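# Fit two printed parts on jig pins, or press CALL

## Task

This is the final kit of the day. Mount the two loose printed parts on their matching pins in the jig, arranged the way the drawing shows. If instead this kit is one that should not be assembled, do not touch any of its parts, the jig or the drawing: with the gripper closed, come down from above onto the blue CALL button and keep it fully pressed for about one second. If the kit is fine, never touch CALL.

## Robot and tools

ROBOT. Two arms, left_arm and right_arm, each ending in a two-finger gripper. Calibrated base poses in the scene frame: left_arm at (-0.047, +0.247, +0.039) m, quat_wxyz (+1.000, 0, 0, +0.009); right_arm at (+0.004, -0.354, +0.044) m, quat_wxyz (+1.000, 0, 0, -0.014). Joint ranges in rad, base to gripper: waist -2.880..2.880, shoulder 0.000..3.142, elbow 0.000..3.019 (straight at 2.964), wrist pitch -1.693..1.571, wrist yaw -1.571..1.571, wrist roll -2.094..2.094.

FRAME. All poses, targets and readings use the scene frame: origin at table-top height, halfway between the nominal bases; +z up, +x out over the table, left_arm toward +y. Arm names do not match left/right in images. Gripper axes: fingers point along its +z, and they open and close along its y. end_effector_position is the point between the pads, roughly 1 cm short of the tips. Reported hand pose can be off by a few cm, more at long reach.

ROW FORMAT (used by execute_actions and move). One row holds 16 numbers covering both arms, even if one arm is idle: left_arm x, y, z, qw, qx, qy, qz, opening, then right_arm in the same order. x, y, z are an absolute target position in metres, scene frame; the quaternion is an absolute target orientation, w first. Opening runs -1 (closed) to +1 (fully open, 0.094 m). To hold an arm still, resend the exact pose from the last result taken before it began resting, plus its wanted opening, in every call; to keep a gripper's heading, repeat the same quaternion every row rather than copying the drifted reported one. A 0 opening is a real command, so resend an idle gripper's present value.

execute_actions: actions is a list of actions; each action is up to 15 rows, one per 1/30 s step, and a short action keeps its last row until 15 steps pass. A target lying over 0.6 m from that gripper's current position along any of its own axes makes the action refused for both arms; a malformed action, or a first action failing this check against the last reported state, refuses the whole call. cameras picks images: names, ["all"], or []; default is all only for an empty actions list. An unknown name voids the call. Each step the controller limits commanded orientation to 40 degrees from the measured one and moves position first if both cannot be met, so one action may fall short; check "Hand target" and command the remainder next time.

move: target is one row or a list of up to 15 rows; no 0.6 m limit. Each gripper travels a straight line from its Hand target, all arms finishing together, at least 0.5 s, capped at 10 s total. speed: m/s, 0.002 to 4.3, default 0.25 (rotation up to twice that in rad/s); one value or one per target. blend: metres of corner rounding per target; 0 means stop at each. opening_speed: rate of opening change per second on the -1..+1 scale, at least 0.2. grip_force: newtons per pad, 10 to 50 (50 = full), one or one per arm; persists; lower values close slowly. blocking=false returns after about 0.5 s while the move continues; a new move takes over from the running path. Paths ignore obstacles and the other arm; grippers lag and can overshoot speed, mostly with a near-straight arm. Avoid routing near an arm's own base (can flip its shoulder). The result adds a move: line, e.g. done, off_target, moving, held, fault, plus limits (paced = pose clipped, held = steps withheld). done means at rest within 10 mm and 2 degrees; neither done nor off_target tells you about contact.

wait: seconds 0 to 10; arms keep their last command, a running move carries on and may end the wait early. stop: brakes the running move (needs some distance). zoom_image: camera (cam_high, cam_over, cam_left_wrist, cam_right_wrist) and region [x0, y0, x1, y1] in pixels, at most 504 by 504, only from the newest images. finished_scene: ends the scene for good; optional scene = 1.

RESULT LINES. Hand pose per arm, Hand target, Tool commands, grip_measured (opening on the -1..+1 scale; empty fingers may read up to ~2.5 mm wide, a squeezed hard part up to ~3 mm narrow), Joint positions (last value = opening in metres), Joint velocities (omitted if all within noise), Joint torques (joint order, including gravity, per-unit offsets; values 3 and 4 wrap at ±28 N m), Motor temperatures, MOTOR HOT at 85 °C; an arm reaching 100 °C goes limp and drops (OVER-TEMPERATURE FAULT) for 30-60 s or more. Holding loads or stretching heats motors. An arm may rest a few cm off target from friction or weight without touching anything.

GRIPPING. Squeeze rises about 1 N per 0.001 below first contact, then jumps to the force limit near 20 N. Close slowly on fragile parts. Release by commanding well above grip_measured.

CAMERAS. cam_high, cam_over, cam_left_wrist, cam_right_wrist, each 672x504; intrinsics are listed with the scene (e.g. cam_high fy 390.261, cam_over fy 777.946).

AVOID. Dropping parts, letting go of moving parts, fast impacts, hard pushes, anything leaving the table, and any collision or press between the two arms or grippers (closing on the other arm's fingers counts). The clearance check does not protect grippers or wrist cameras from each other. The scene keeps running while you think.

Each tool is called after "Emit:" in YAML: its name, and indented under it one key for each argument.

## Session

Emit:
execute_actions:
  actions: []

Scene clock: 0.00 s.
left_arm: end_effector_position=(+0.4311, +0.3705, +0.3585) grip_measured=+1.000 end_effector_quat_wxyz=(+0.565, -0.144, +0.810, +0.060) | right_arm: end_effector_position=(+0.4656, -0.6170, +0.3778) grip_measured=+1.000 end_effector_quat_wxyz=(+0.671, +0.010, +0.722, -0.167)
Joint positions: left_arm=[0.223 1.042 0.821 -0.142 -0.038 -0.085 0.094] | right_arm=[-0.611 1.196 0.755 0.394 -0.383 -0.247 0.094]
Joint velocities: within noise
Joint torques (N m): no reading
Motor temperatures (°C): left_arm=[28 28 27 29 29 26 28] | right_arm=[28 28 30 27 28 28 29]
Heat: left arm: hottest wrist pitch 29 °C; right arm: hottest elbow 30 °C.
Hand target: left_arm +0.4357, +0.3717, +0.3730; +0.575, -0.143, +0.803, +0.060 | right_arm +0.4690, -0.6195, +0.3999; +0.684, +0.004, +0.709, -0.176
Tool commands: left_gripper/opening=+1.0 right_gripper/opening=+1.0

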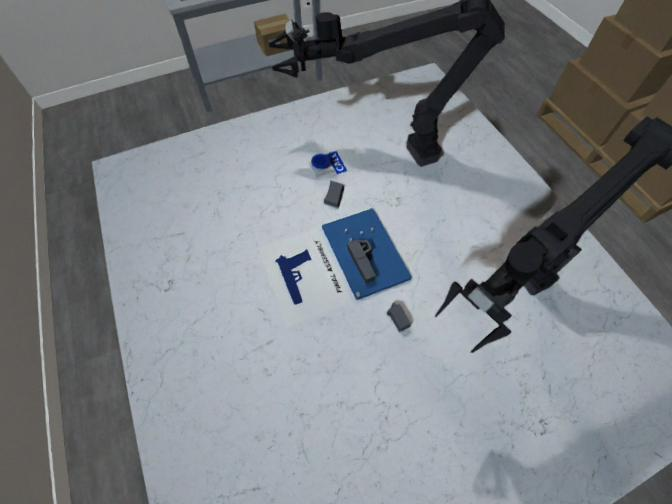

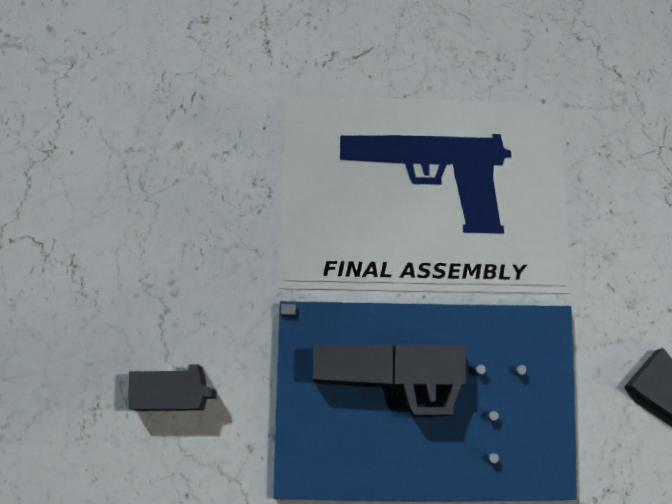

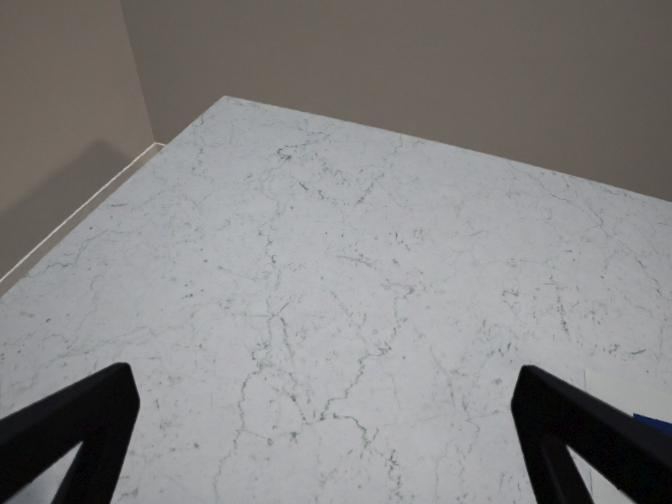

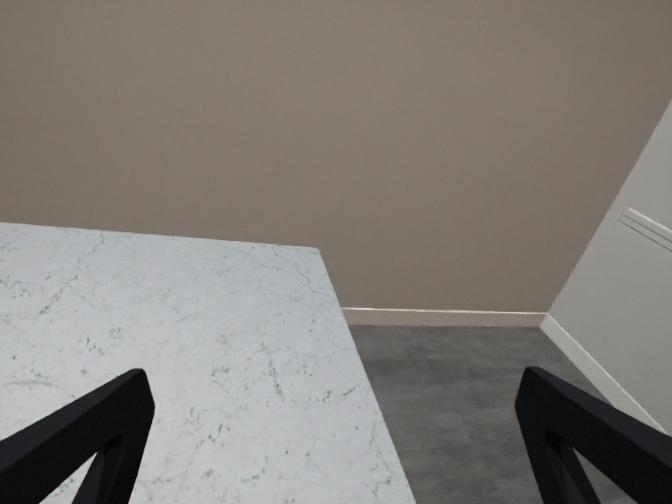

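Emit:
move:
  target: [0.4357,0.3717,0.373,0.575,-0.143,0.803,0.06,1,0.27,-0.39,0.28,0.15,0,0.989,0,-1]
  speed: 0.4
  cameras: ["all"]

Scene clock: 20.07 s.
left_arm: end_effector_position=(+0.4311, +0.3705, +0.3585) grip_measured=+1.000 end_effector_quat_wxyz=(+0.565, -0.144, +0.810, +0.060) | right_arm: end_effector_position=(+0.2579, -0.3899, +0.2579) grip_measured=-0.986 end_effector_quat_wxyz=(+0.134, -0.004, +0.991, +0.002)
Joint positions: left_arm=[0.223 1.042 0.821 -0.142 -0.038 -0.085 0.094] | right_arm=[-0.146 0.808 0.812 -1.31 -0.052 -0.175 0.001]
Joint torques (N m): left_arm=[0.21 -6.71 11.18 2.59 0.04 0] | right_arm=[1.44 0.91 14 0.5 -0.11 -0.01]
Motor temperatures (°C): left_arm=[28 28 33 29 29 26 28] | right_arm=[28 28 35 28 28 28 29]
Heat: left arm: hottest elbow 33 °C; right arm: hottest elbow 35 °C.
Hand target: left_arm +0.4353, +0.3717, +0.3730; +0.575, -0.143, +0.803, +0.060 | right_arm +0.2693, -0.3899, +0.2797; +0.150, +0.000, +0.989, +0.000
Off the commanded pose: left_arm 0.015 m, 1 deg | right_arm 0.025 m, 2 deg.
move: off_target (left_arm, right_arm)

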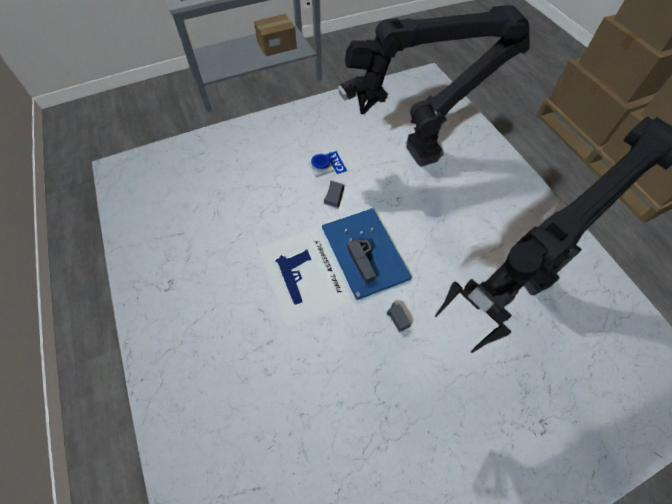

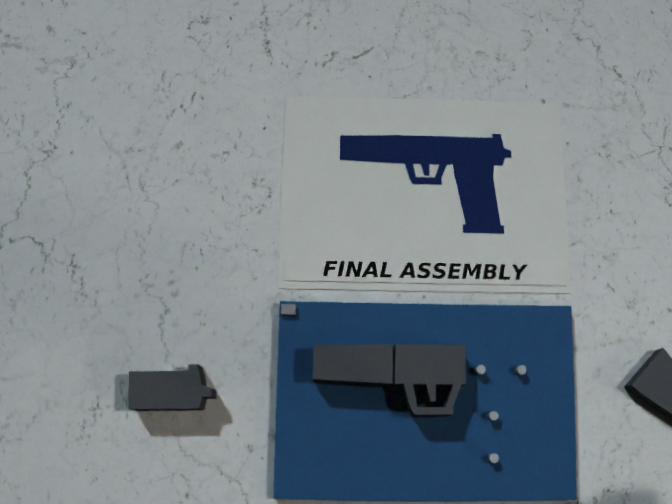

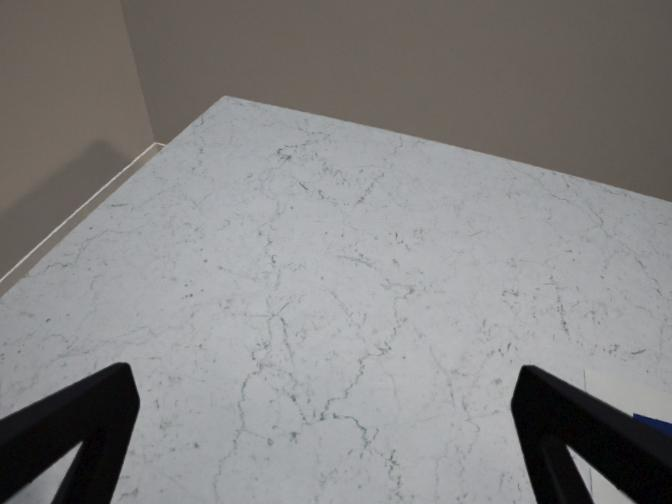

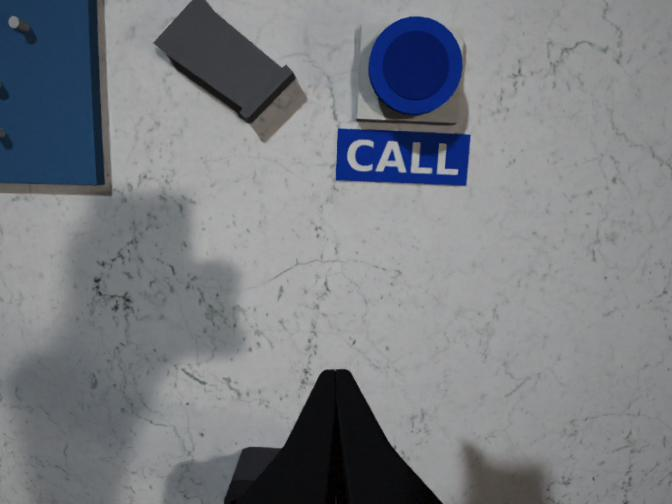

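Emit:
move:
  target: [0.4357,0.3717,0.373,0.575,-0.143,0.803,0.06,1,0.36,-0.46,0.24,0,0,1,0,-1]
  speed: 0.4
  cameras: ["cam_right_wrist","cam_high"]

Scene clock: 29.87 s.
left_arm: end_effector_position=(+0.4311, +0.3705, +0.3585) grip_measured=+1.000 end_effector_quat_wxyz=(+0.565, -0.144, +0.810, +0.060) | right_arm: end_effector_position=(+0.3468, -0.4534, +0.2223) grip_measured=-0.986 end_effector_quat_wxyz=(-0.016, +0.005, +1.000, +0.006)
Joint positions: left_arm=[0.223 1.042 0.821 -0.142 -0.038 -0.085 0.094] | right_arm=[-0.254 1.32 1.087 -1.372 -0.002 -0.271 0.001]
Joint torques (N m): left_arm=[0.26 -6.65 11.26 2.71 0.04 0.02] | right_arm=[0.15 -5.6 12.72 -0.13 -0.08 -0.31]
Heat: left arm: hottest elbow 35 °C; right arm: hottest elbow 39 °C.
Hand target: left_arm +0.4353, +0.3717, +0.3730; +0.575, -0.143, +0.803, +0.060 | right_arm +0.3594, -0.4597, +0.2400; +0.000, +0.000, +1.000, +0.000
Off the commanded pose: left_arm 0.015 m, 1 deg | right_arm 0.023 m, 2 deg.
move: off_target (left_arm, right_arm)
Images, in order (width x height): cam_high 672x504, cam_right_wrist 672x504.

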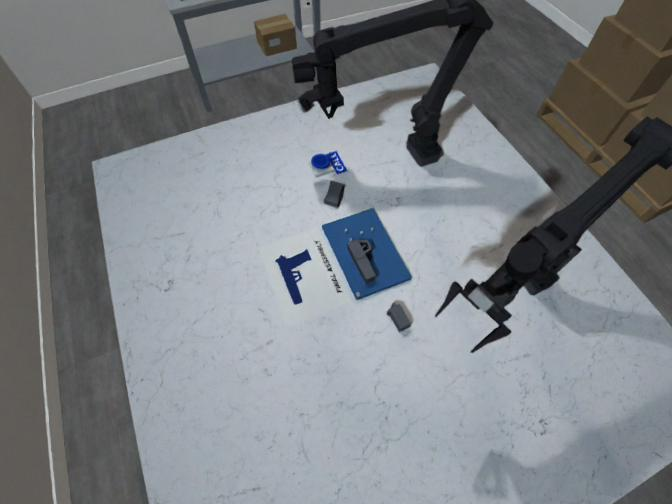

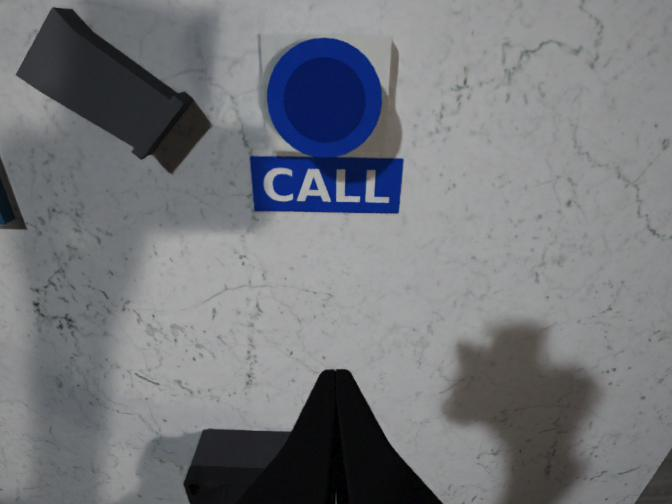

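Emit:
move:
  target: [0.4357,0.3717,0.373,0.575,-0.143,0.803,0.06,1,0.445,-0.452,0.19,0,0,1,0,-1]
  speed: 0.4
  cameras: ["cam_right_wrist","cam_high"]

Scene clock: 37.50 s.
left_arm: end_effector_position=(+0.4311, +0.3705, +0.3585) grip_measured=+1.000 end_effector_quat_wxyz=(+0.565, -0.144, +0.810, +0.060) | right_arm: end_effector_position=(+0.4234, -0.4483, +0.1747) grip_measured=-0.986 end_effector_quat_wxyz=(-0.027, -0.007, +1.000, +0.007)
Joint positions: left_arm=[0.223 1.042 0.821 -0.142 -0.038 -0.085 0.094] | right_arm=[-0.193 1.559 1.207 -1.275 -0.002 -0.234 0.001]
Joint torques (N m): left_arm=[0.32 -6.48 11.26 2.61 0.03 0.02] | right_arm=[0.91 -8.59 12.12 0.81 -0.13 -0.01]
Motor temperatures (°C): left_arm=[28 29 36 29 29 26 28] | right_arm=[28 29 41 27 28 28 30]
Heat: left arm: hottest elbow 36 °C; right arm: hottest elbow 41 °C.
Hand target: left_arm +0.4353, +0.3717, +0.3730; +0.575, -0.143, +0.803, +0.060 | right_arm +0.4439, -0.4518, +0.1905; +0.000, +0.000, +1.000, +0.000
Off the commanded pose: left_arm 0.015 m, 1 deg | right_arm 0.027 m, 3 deg.
move: off_target (left_arm, right_arm)
Images, in order (width x height): cam_high 672x504, cam_right_wrist 672x504.

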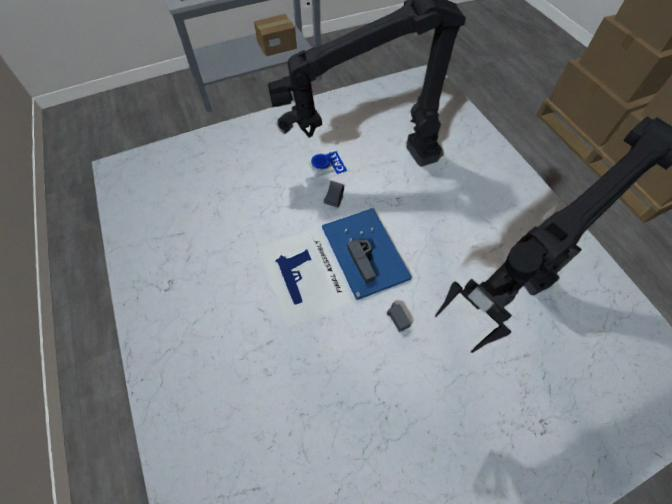

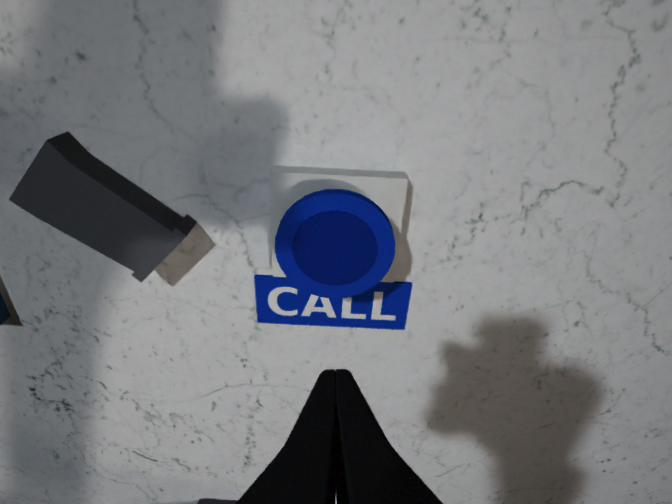

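Emit:
move:
  target: [0.4357,0.3717,0.373,0.575,-0.143,0.803,0.06,1,0.44,-0.452,0.145,0.03,0,1,0,-1]
  speed: 0.3
  cameras: ["cam_right_wrist","cam_high"]

Scene clock: 57.30 s.
left_arm: end_effector_position=(+0.4311, +0.3705, +0.3585) grip_measured=+1.000 end_effector_quat_wxyz=(+0.565, -0.144, +0.810, +0.060) | right_arm: end_effector_position=(+0.4341, -0.4490, +0.1433) grip_measured=-0.986 end_effector_quat_wxyz=(+0.020, -0.007, +1.000, +0.001)
Joint positions: left_arm=[0.223 1.042 0.821 -0.142 -0.038 -0.085 0.094] | right_arm=[-0.193 1.559 1.118 -1.091 -0.011 -0.234 0.001]
Joint torques (N m): left_arm=[0.62 -6.36 11.26 2.59 0.05 0.02] | right_arm=[0.26 -8.53 8.53 1.17 -0.28 -0.07]
Heat: left arm: hottest elbow 38 °C; right arm: hottest elbow 42 °C.
Hand target: left_arm +0.4353, +0.3717, +0.3730; +0.575, -0.143, +0.803, +0.060 | right_arm +0.4399, -0.4521, +0.1452; +0.030, +0.000, +1.000, +0.000
Off the commanded pose: left_arm 0.015 m, 1 deg | right_arm 0.007 m, 1 deg.
move: off_target (left_arm)
Images, in order (width x height): cam_high 672x504, cam_right_wrist 672x504.

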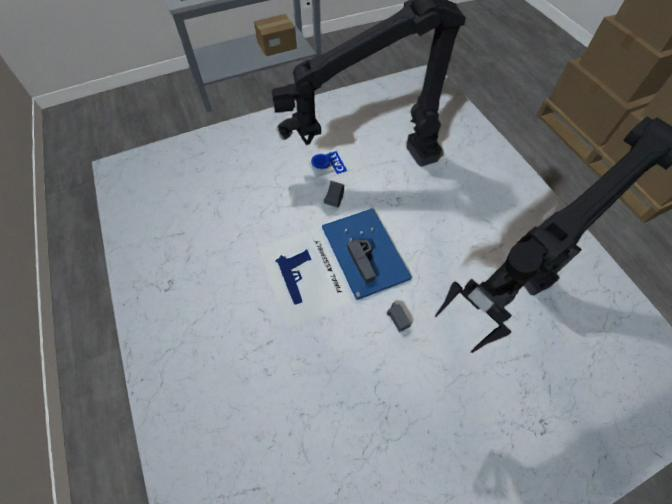

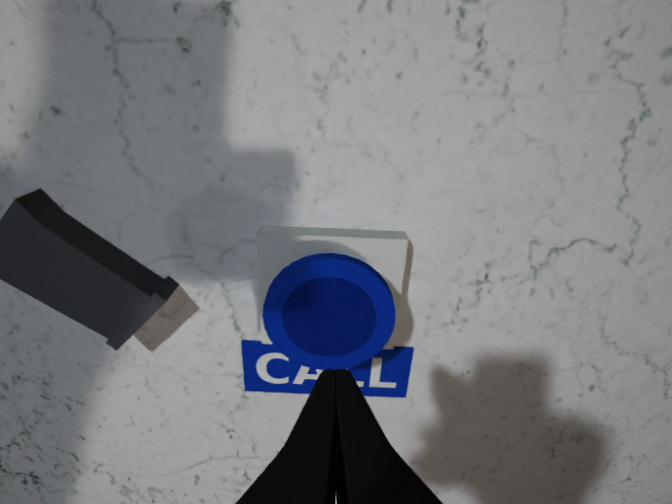

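Emit:
move:
  target: [0.4357,0.3717,0.373,0.575,-0.143,0.803,0.06,1,0.425,-0.449,0.107,0.0,0,1,0,-1]
  speed: 0.2
  cameras: ["cam_right_wrist","cam_high"]

Emit:
zoom_image:
  camera: "cam_high"
  region: [250, 90, 380, 220]

Scene clock: 66.20 s.
left_arm: end_effector_position=(+0.4311, +0.3705, +0.3585) grip_measured=+1.000 end_effector_quat_wxyz=(+0.565, -0.144, +0.810, +0.060) | right_arm: end_effector_position=(+0.4189, -0.4472, +0.1084) grip_measured=-0.986 end_effector_quat_wxyz=(-0.006, -0.006, +1.000, +0.003)
Joint positions: left_arm=[0.223 1.042 0.821 -0.142 -0.038 -0.085 0.094] | right_arm=[-0.193 1.598 1.062 -1.047 -0.002 -0.234 0.001]
Joint torques (N m): left_arm=[0.09 -6.48 11.28 2.5 0.05 0.03] | right_arm=[0.67 -8.12 8.08 1.06 -0.08 -0.03]
Heat: left arm: hottest elbow 39 °C; right arm: hottest elbow 41 °C.
Hand target: left_arm +0.4353, +0.3717, +0.3730; +0.575, -0.143, +0.803, +0.060 | right_arm +0.4249, -0.4490, +0.1071; +0.000, +0.000, +1.000, +0.000
Off the commanded pose: left_arm 0.015 m, 1 deg | right_arm 0.006 m, 1 deg.
move: off_target (left_arm)
Images, in order (width x height): cam_high 672x504, cam_right_wrist 672x504.

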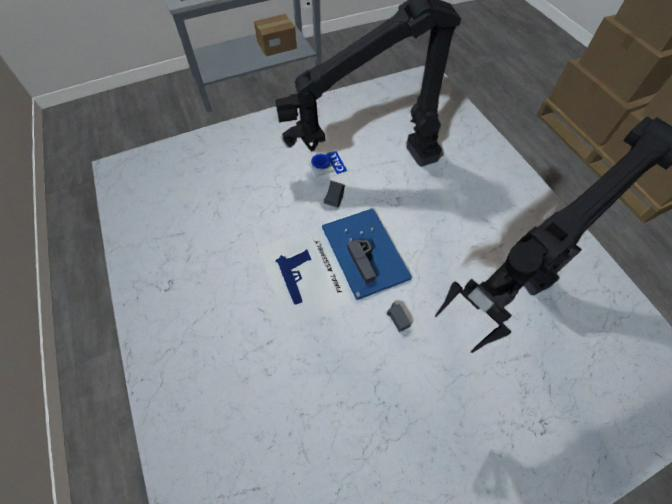

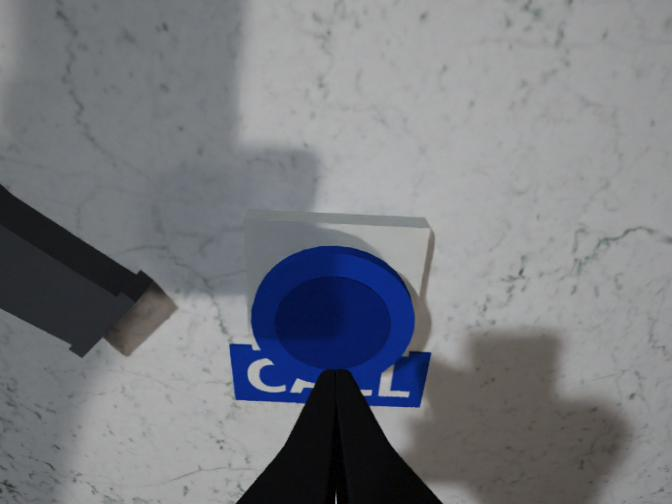

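Scaled by 3.877 from the camera's 672x504 image, which has a finer 960x720 frame.

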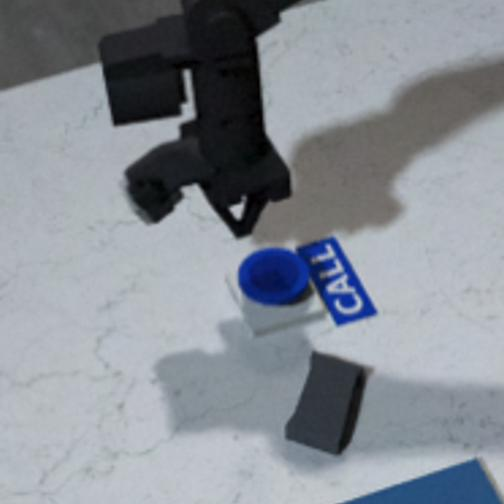

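Emit:
move:
  target: [0.4357,0.3717,0.373,0.575,-0.143,0.803,0.06,1,0.425,-0.448,0.085,0.0,0,1,0,-1]
  speed: 0.1
  cameras: ["cam_right_wrist","cam_high"]

Emit:
zoom_image:
  camera: "cam_high"
  region: [270, 110, 370, 210]

Scene clock: 75.40 s.
left_arm: end_effector_position=(+0.4311, +0.3705, +0.3585) grip_measured=+1.000 end_effector_quat_wxyz=(+0.565, -0.144, +0.810, +0.060) | right_arm: end_effector_position=(+0.4200, -0.4474, +0.0882) grip_measured=-0.986 end_effector_quat_wxyz=(-0.003, -0.006, +1.000, +0.002)
Joint positions: left_arm=[0.223 1.042 0.821 -0.142 -0.038 -0.085 0.094] | right_arm=[-0.193 1.627 1.036 -0.988 -0.002 -0.234 0.001]
Joint torques (N m): left_arm=[0.44 -6.83 11.23 2.66 0.04 0] | right_arm=[0.85 -8 7.71 1.03 -0.08 -0.01]
Heat: left arm: hottest elbow 40 °C; right arm: hottest elbow 40 °C.
Hand target: left_arm +0.4353, +0.3717, +0.3730; +0.575, -0.143, +0.803, +0.060 | right_arm +0.4250, -0.4480, +0.0851; +0.000, +0.000, +1.000, +0.000
Off the commanded pose: left_arm 0.015 m, 1 deg | right_arm 0.006 m, 1 deg.
move: off_target (left_arm)
Images, in order (width x height): cam_high 672x504, cam_right_wrist 672x504.

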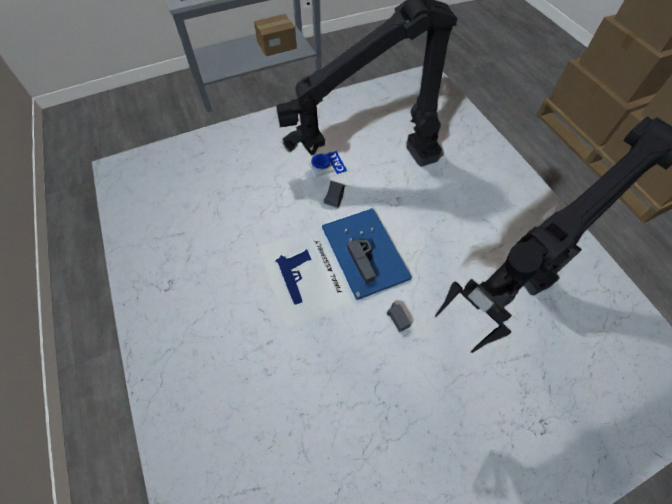

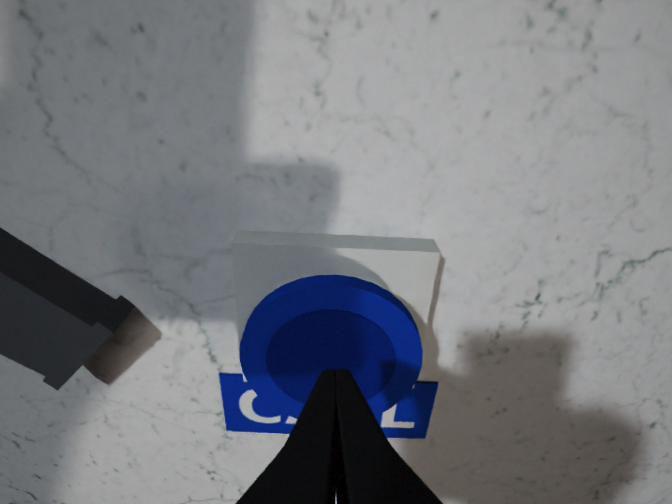

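Scaled by 5.040 from the camera's 672x504 image, which has a finer 960x720 frame.

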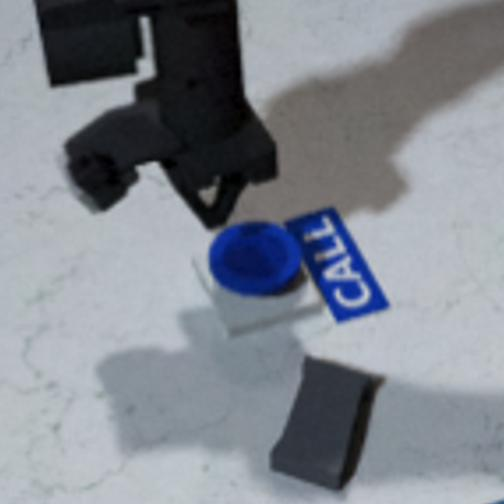

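Emit:
move:
  target: [0.4357,0.3717,0.373,0.575,-0.143,0.803,0.06,1,0.425,-0.446,0.066,0.0,0,1,0,-1]
  speed: 0.06
  cameras: ["cam_right_wrist","cam_high"]

Emit:
zoom_image:
  camera: "cam_high"
  region: [270, 110, 370, 210]

Scene clock: 83.27 s.
left_arm: end_effector_position=(+0.4311, +0.3705, +0.3585) grip_measured=+1.000 end_effector_quat_wxyz=(+0.565, -0.144, +0.810, +0.060) | right_arm: end_effector_position=(+0.4199, -0.4474, +0.0697) grip_measured=-0.986 end_effector_quat_wxyz=(-0.003, -0.005, +1.000, +0.002)
Joint positions: left_arm=[0.223 1.042 0.821 -0.142 -0.038 -0.085 0.094] | right_arm=[-0.193 1.656 1.015 -0.936 -0.002 -0.231 0.001]
Joint torques (N m): left_arm=[0.56 -6.53 11.33 2.61 0.05 0.02] | right_arm=[1.26 -8.06 7.38 1.11 -0.08 -0.01]
Heat: left arm: hottest elbow 40 °C; right arm: hottest elbow 40 °C.
Hand target: left_arm +0.4353, +0.3717, +0.3730; +0.575, -0.143, +0.803, +0.060 | right_arm +0.4248, -0.4460, +0.0660; +0.000, +0.000, +1.000, +0.000
Off the commanded pose: left_arm 0.015 m, 1 deg | right_arm 0.006 m, 1 deg.
move: off_target (left_arm)
Images, in order (width x height): cam_high 672x504, cam_right_wrist 672x504.

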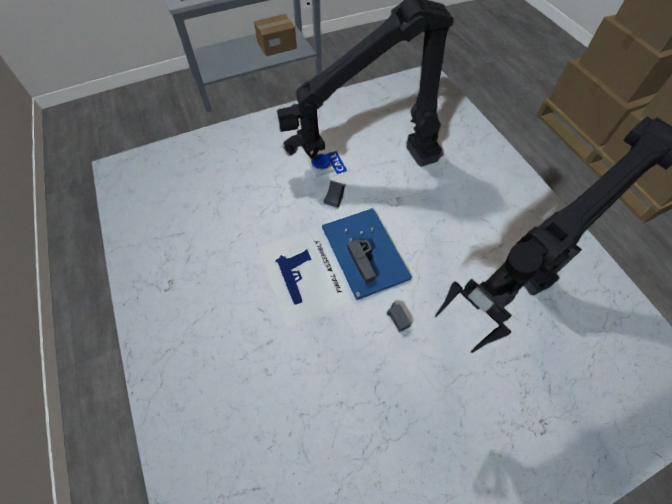

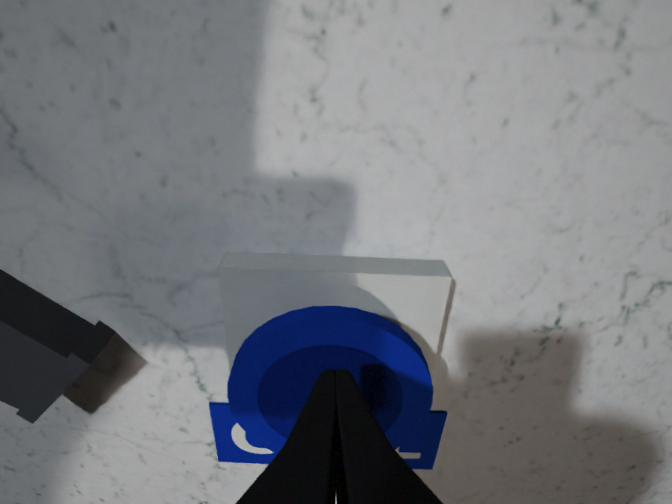

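Scaled by 5.040 from the camera's 672x504 image, which has a finer 960x720 frame.

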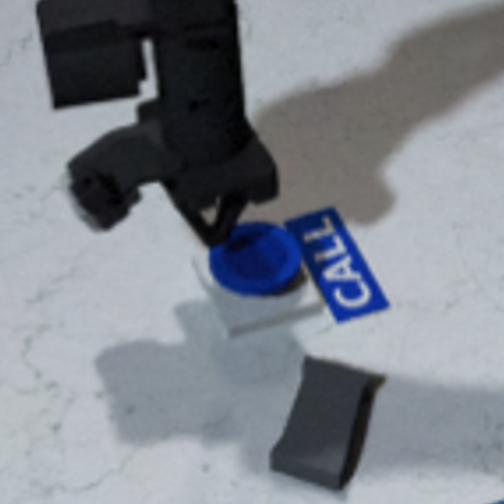

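Emit:
move:
  target:
    - [0.4357,0.3717,0.373,0.575,-0.143,0.803,0.06,1,0.413,-0.444,0.06,0.0,0,1,0,-1]
    - [0.4357,0.3717,0.373,0.575,-0.143,0.803,0.06,1,0.413,-0.444,0.046,0.0,0,1,0,-1]
  speed: 0.04
  blend: 0.005
  cameras: ["cam_right_wrist","cam_high"]

Emit:
zoom_image:
  camera: "cam_high"
  region: [270, 110, 370, 210]

Scene clock: 91.73 s.
left_arm: end_effector_position=(+0.4311, +0.3705, +0.3585) grip_measured=+1.000 end_effector_quat_wxyz=(+0.565, -0.144, +0.810, +0.060) | right_arm: end_effector_position=(+0.4092, -0.4450, +0.0509) grip_measured=-0.986 end_effector_quat_wxyz=(-0.001, -0.005, +1.000, +0.002)
Joint positions: left_arm=[0.223 1.042 0.821 -0.142 -0.038 -0.085 0.094] | right_arm=[-0.193 1.663 0.961 -0.872 -0.002 -0.23 0.001]
Joint torques (N m): left_arm=[0.38 -6.07 11.32 2.54 0.03 0.05] | right_arm=[1.14 -7.71 6.94 1.09 -0.08 -0.02]
Motor temperatures (°C): left_arm=[28 29 41 29 29 26 28] | right_arm=[28 30 39 27 28 28 30]
Heat: left arm: hottest elbow 41 °C; right arm: hottest elbow 39 °C.
Hand target: left_arm +0.4353, +0.3717, +0.3730; +0.575, -0.143, +0.803, +0.060 | right_arm +0.4129, -0.4440, +0.0461; +0.000, +0.000, +1.000, +0.000
Off the commanded pose: left_arm 0.015 m, 1 deg | right_arm 0.006 m, 1 deg.
move: off_target (left_arm)
Images, in order (width x height): cam_high 672x504, cam_right_wrist 672x504.

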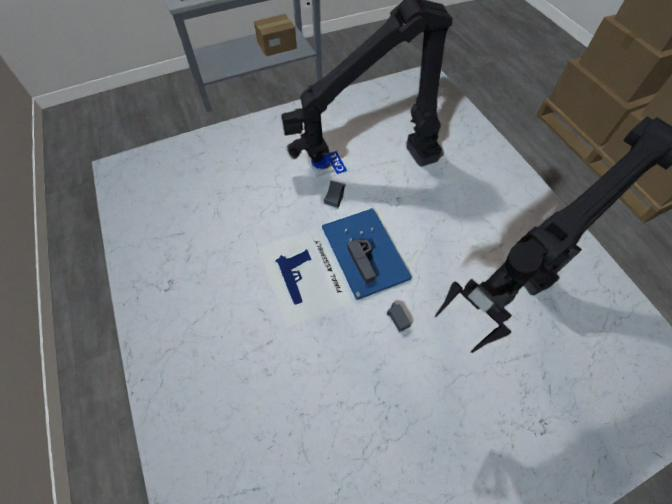

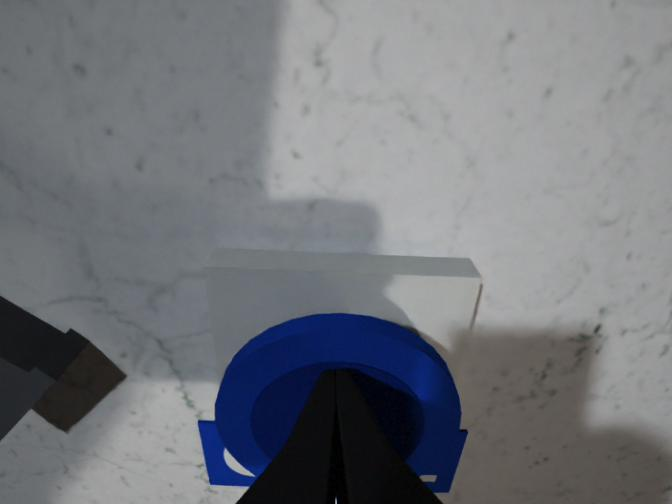

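Scaled by 5.040 from the camera's 672x504 image, which has a finer 960x720 frame.

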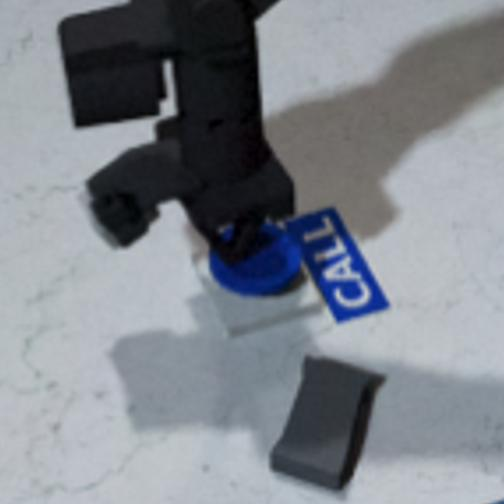

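Emit:
move:
  target:
    - [0.4357,0.3717,0.373,0.575,-0.143,0.803,0.06,1,0.400,-0.443,0.047,0.0,0,1,0,-1]
    - [0.4357,0.3717,0.373,0.575,-0.143,0.803,0.06,1,0.400,-0.443,0.036,0.0,0,1,0,-1]
  speed: 0.04
  blend: 0.004
  cameras: ["cam_right_wrist","cam_high"]

Emit:
zoom_image:
  camera: "cam_high"
  region: [270, 110, 370, 210]

Scene clock: 99.57 s.
left_arm: end_effector_position=(+0.4311, +0.3705, +0.3585) grip_measured=+1.000 end_effector_quat_wxyz=(+0.565, -0.144, +0.810, +0.060) | right_arm: end_effector_position=(+0.4032, -0.4436, +0.0427) grip_measured=-0.986 end_effector_quat_wxyz=(+0.001, -0.005, +1.000, +0.001)
Joint positions: left_arm=[0.223 1.042 0.821 -0.142 -0.038 -0.085 0.094] | right_arm=[-0.193 1.662 0.931 -0.838 -0.002 -0.23 0.001]
Joint torques (N m): left_arm=[0.26 -6.48 11.25 2.56 0.04 0.01] | right_arm=[0.79 -8 5.33 1.32 -0.08 -0.06]
Heat: left arm: hottest elbow 41 °C; right arm: hottest elbow 39 °C.
Hand target: left_arm +0.4353, +0.3717, +0.3730; +0.575, -0.143, +0.803, +0.060 | right_arm +0.3998, -0.4430, +0.0361; +0.000, +0.000, +1.000, +0.000
Off the commanded pose: left_arm 0.015 m, 1 deg | right_arm 0.007 m, 1 deg.
move: off_target (left_arm)
Images, in order (width x height): cam_high 672x504, cam_right_wrist 672x504.

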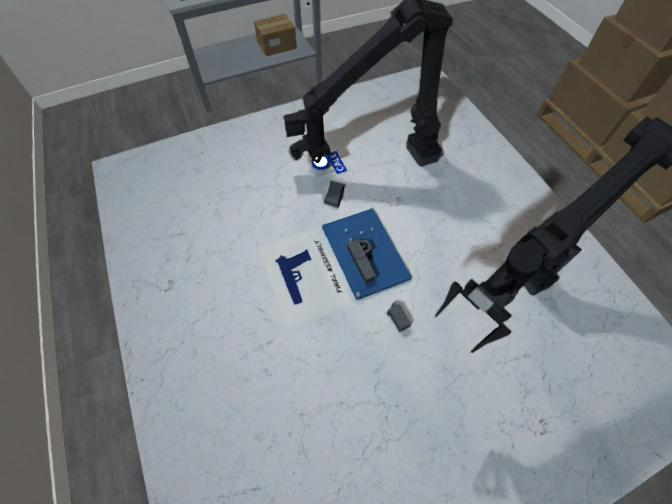

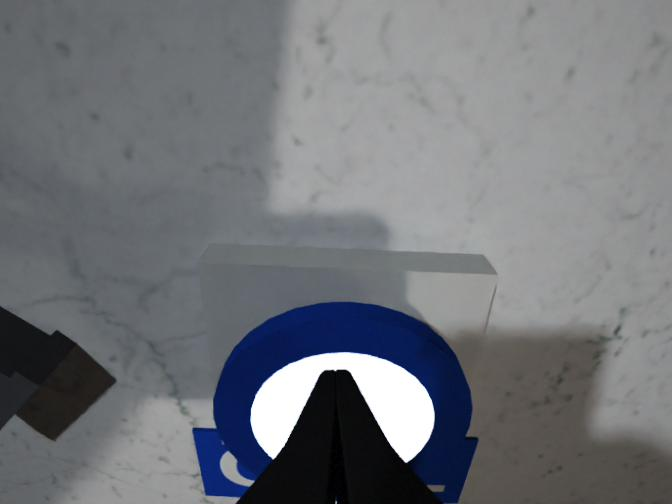

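Scaled by 5.040 from the camera's 672x504 image, which has a finer 960x720 frame.

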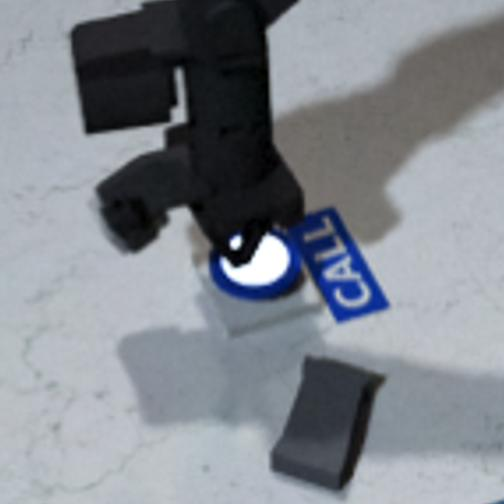

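Emit:
move:
  target: [0.4357,0.3717,0.373,0.575,-0.143,0.803,0.06,1,0.405,-0.443,0.1,0.0,0,1,0,-1]
  speed: 0.1
  cameras: ["cam_right_wrist"]

Scene clock: 103.93 s.
left_arm: end_effector_position=(+0.4311, +0.3705, +0.3585) grip_measured=+1.000 end_effector_quat_wxyz=(+0.565, -0.144, +0.810, +0.060) | right_arm: end_effector_position=(+0.3871, -0.4400, +0.0803) grip_measured=-0.986 end_effector_quat_wxyz=(-0.023, -0.005, +1.000, +0.006)
Joint positions: left_arm=[0.223 1.042 0.821 -0.142 -0.038 -0.085 0.094] | right_arm=[-0.193 1.585 0.957 -0.99 -0.002 -0.23 0.001]
Joint torques (N m): left_arm=[0.38 -6.83 11.19 2.66 0.04 0.02] | right_arm=[0.97 -9.35 10.39 -0.2 -0.1 -0.04]
Heat: left arm: hottest elbow 41 °C; right arm: hottest elbow 38 °C.
Hand target: left_arm +0.4353, +0.3717, +0.3730; +0.575, -0.143, +0.803, +0.060 | right_arm +0.4044, -0.4429, +0.1002; +0.000, +0.000, +1.000, +0.000
Off the commanded pose: left_arm 0.015 m, 1 deg | right_arm 0.027 m, 3 deg.
move: off_target (left_arm, right_arm)
Images, in order (width x height): cam_right_wrist 672x504.

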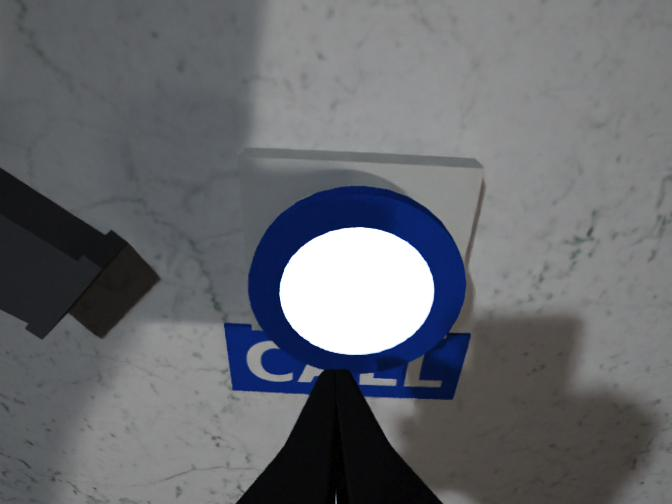

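Latched lit; call registered.

Emit:
finished_scene:

The scene is finished: the task was done.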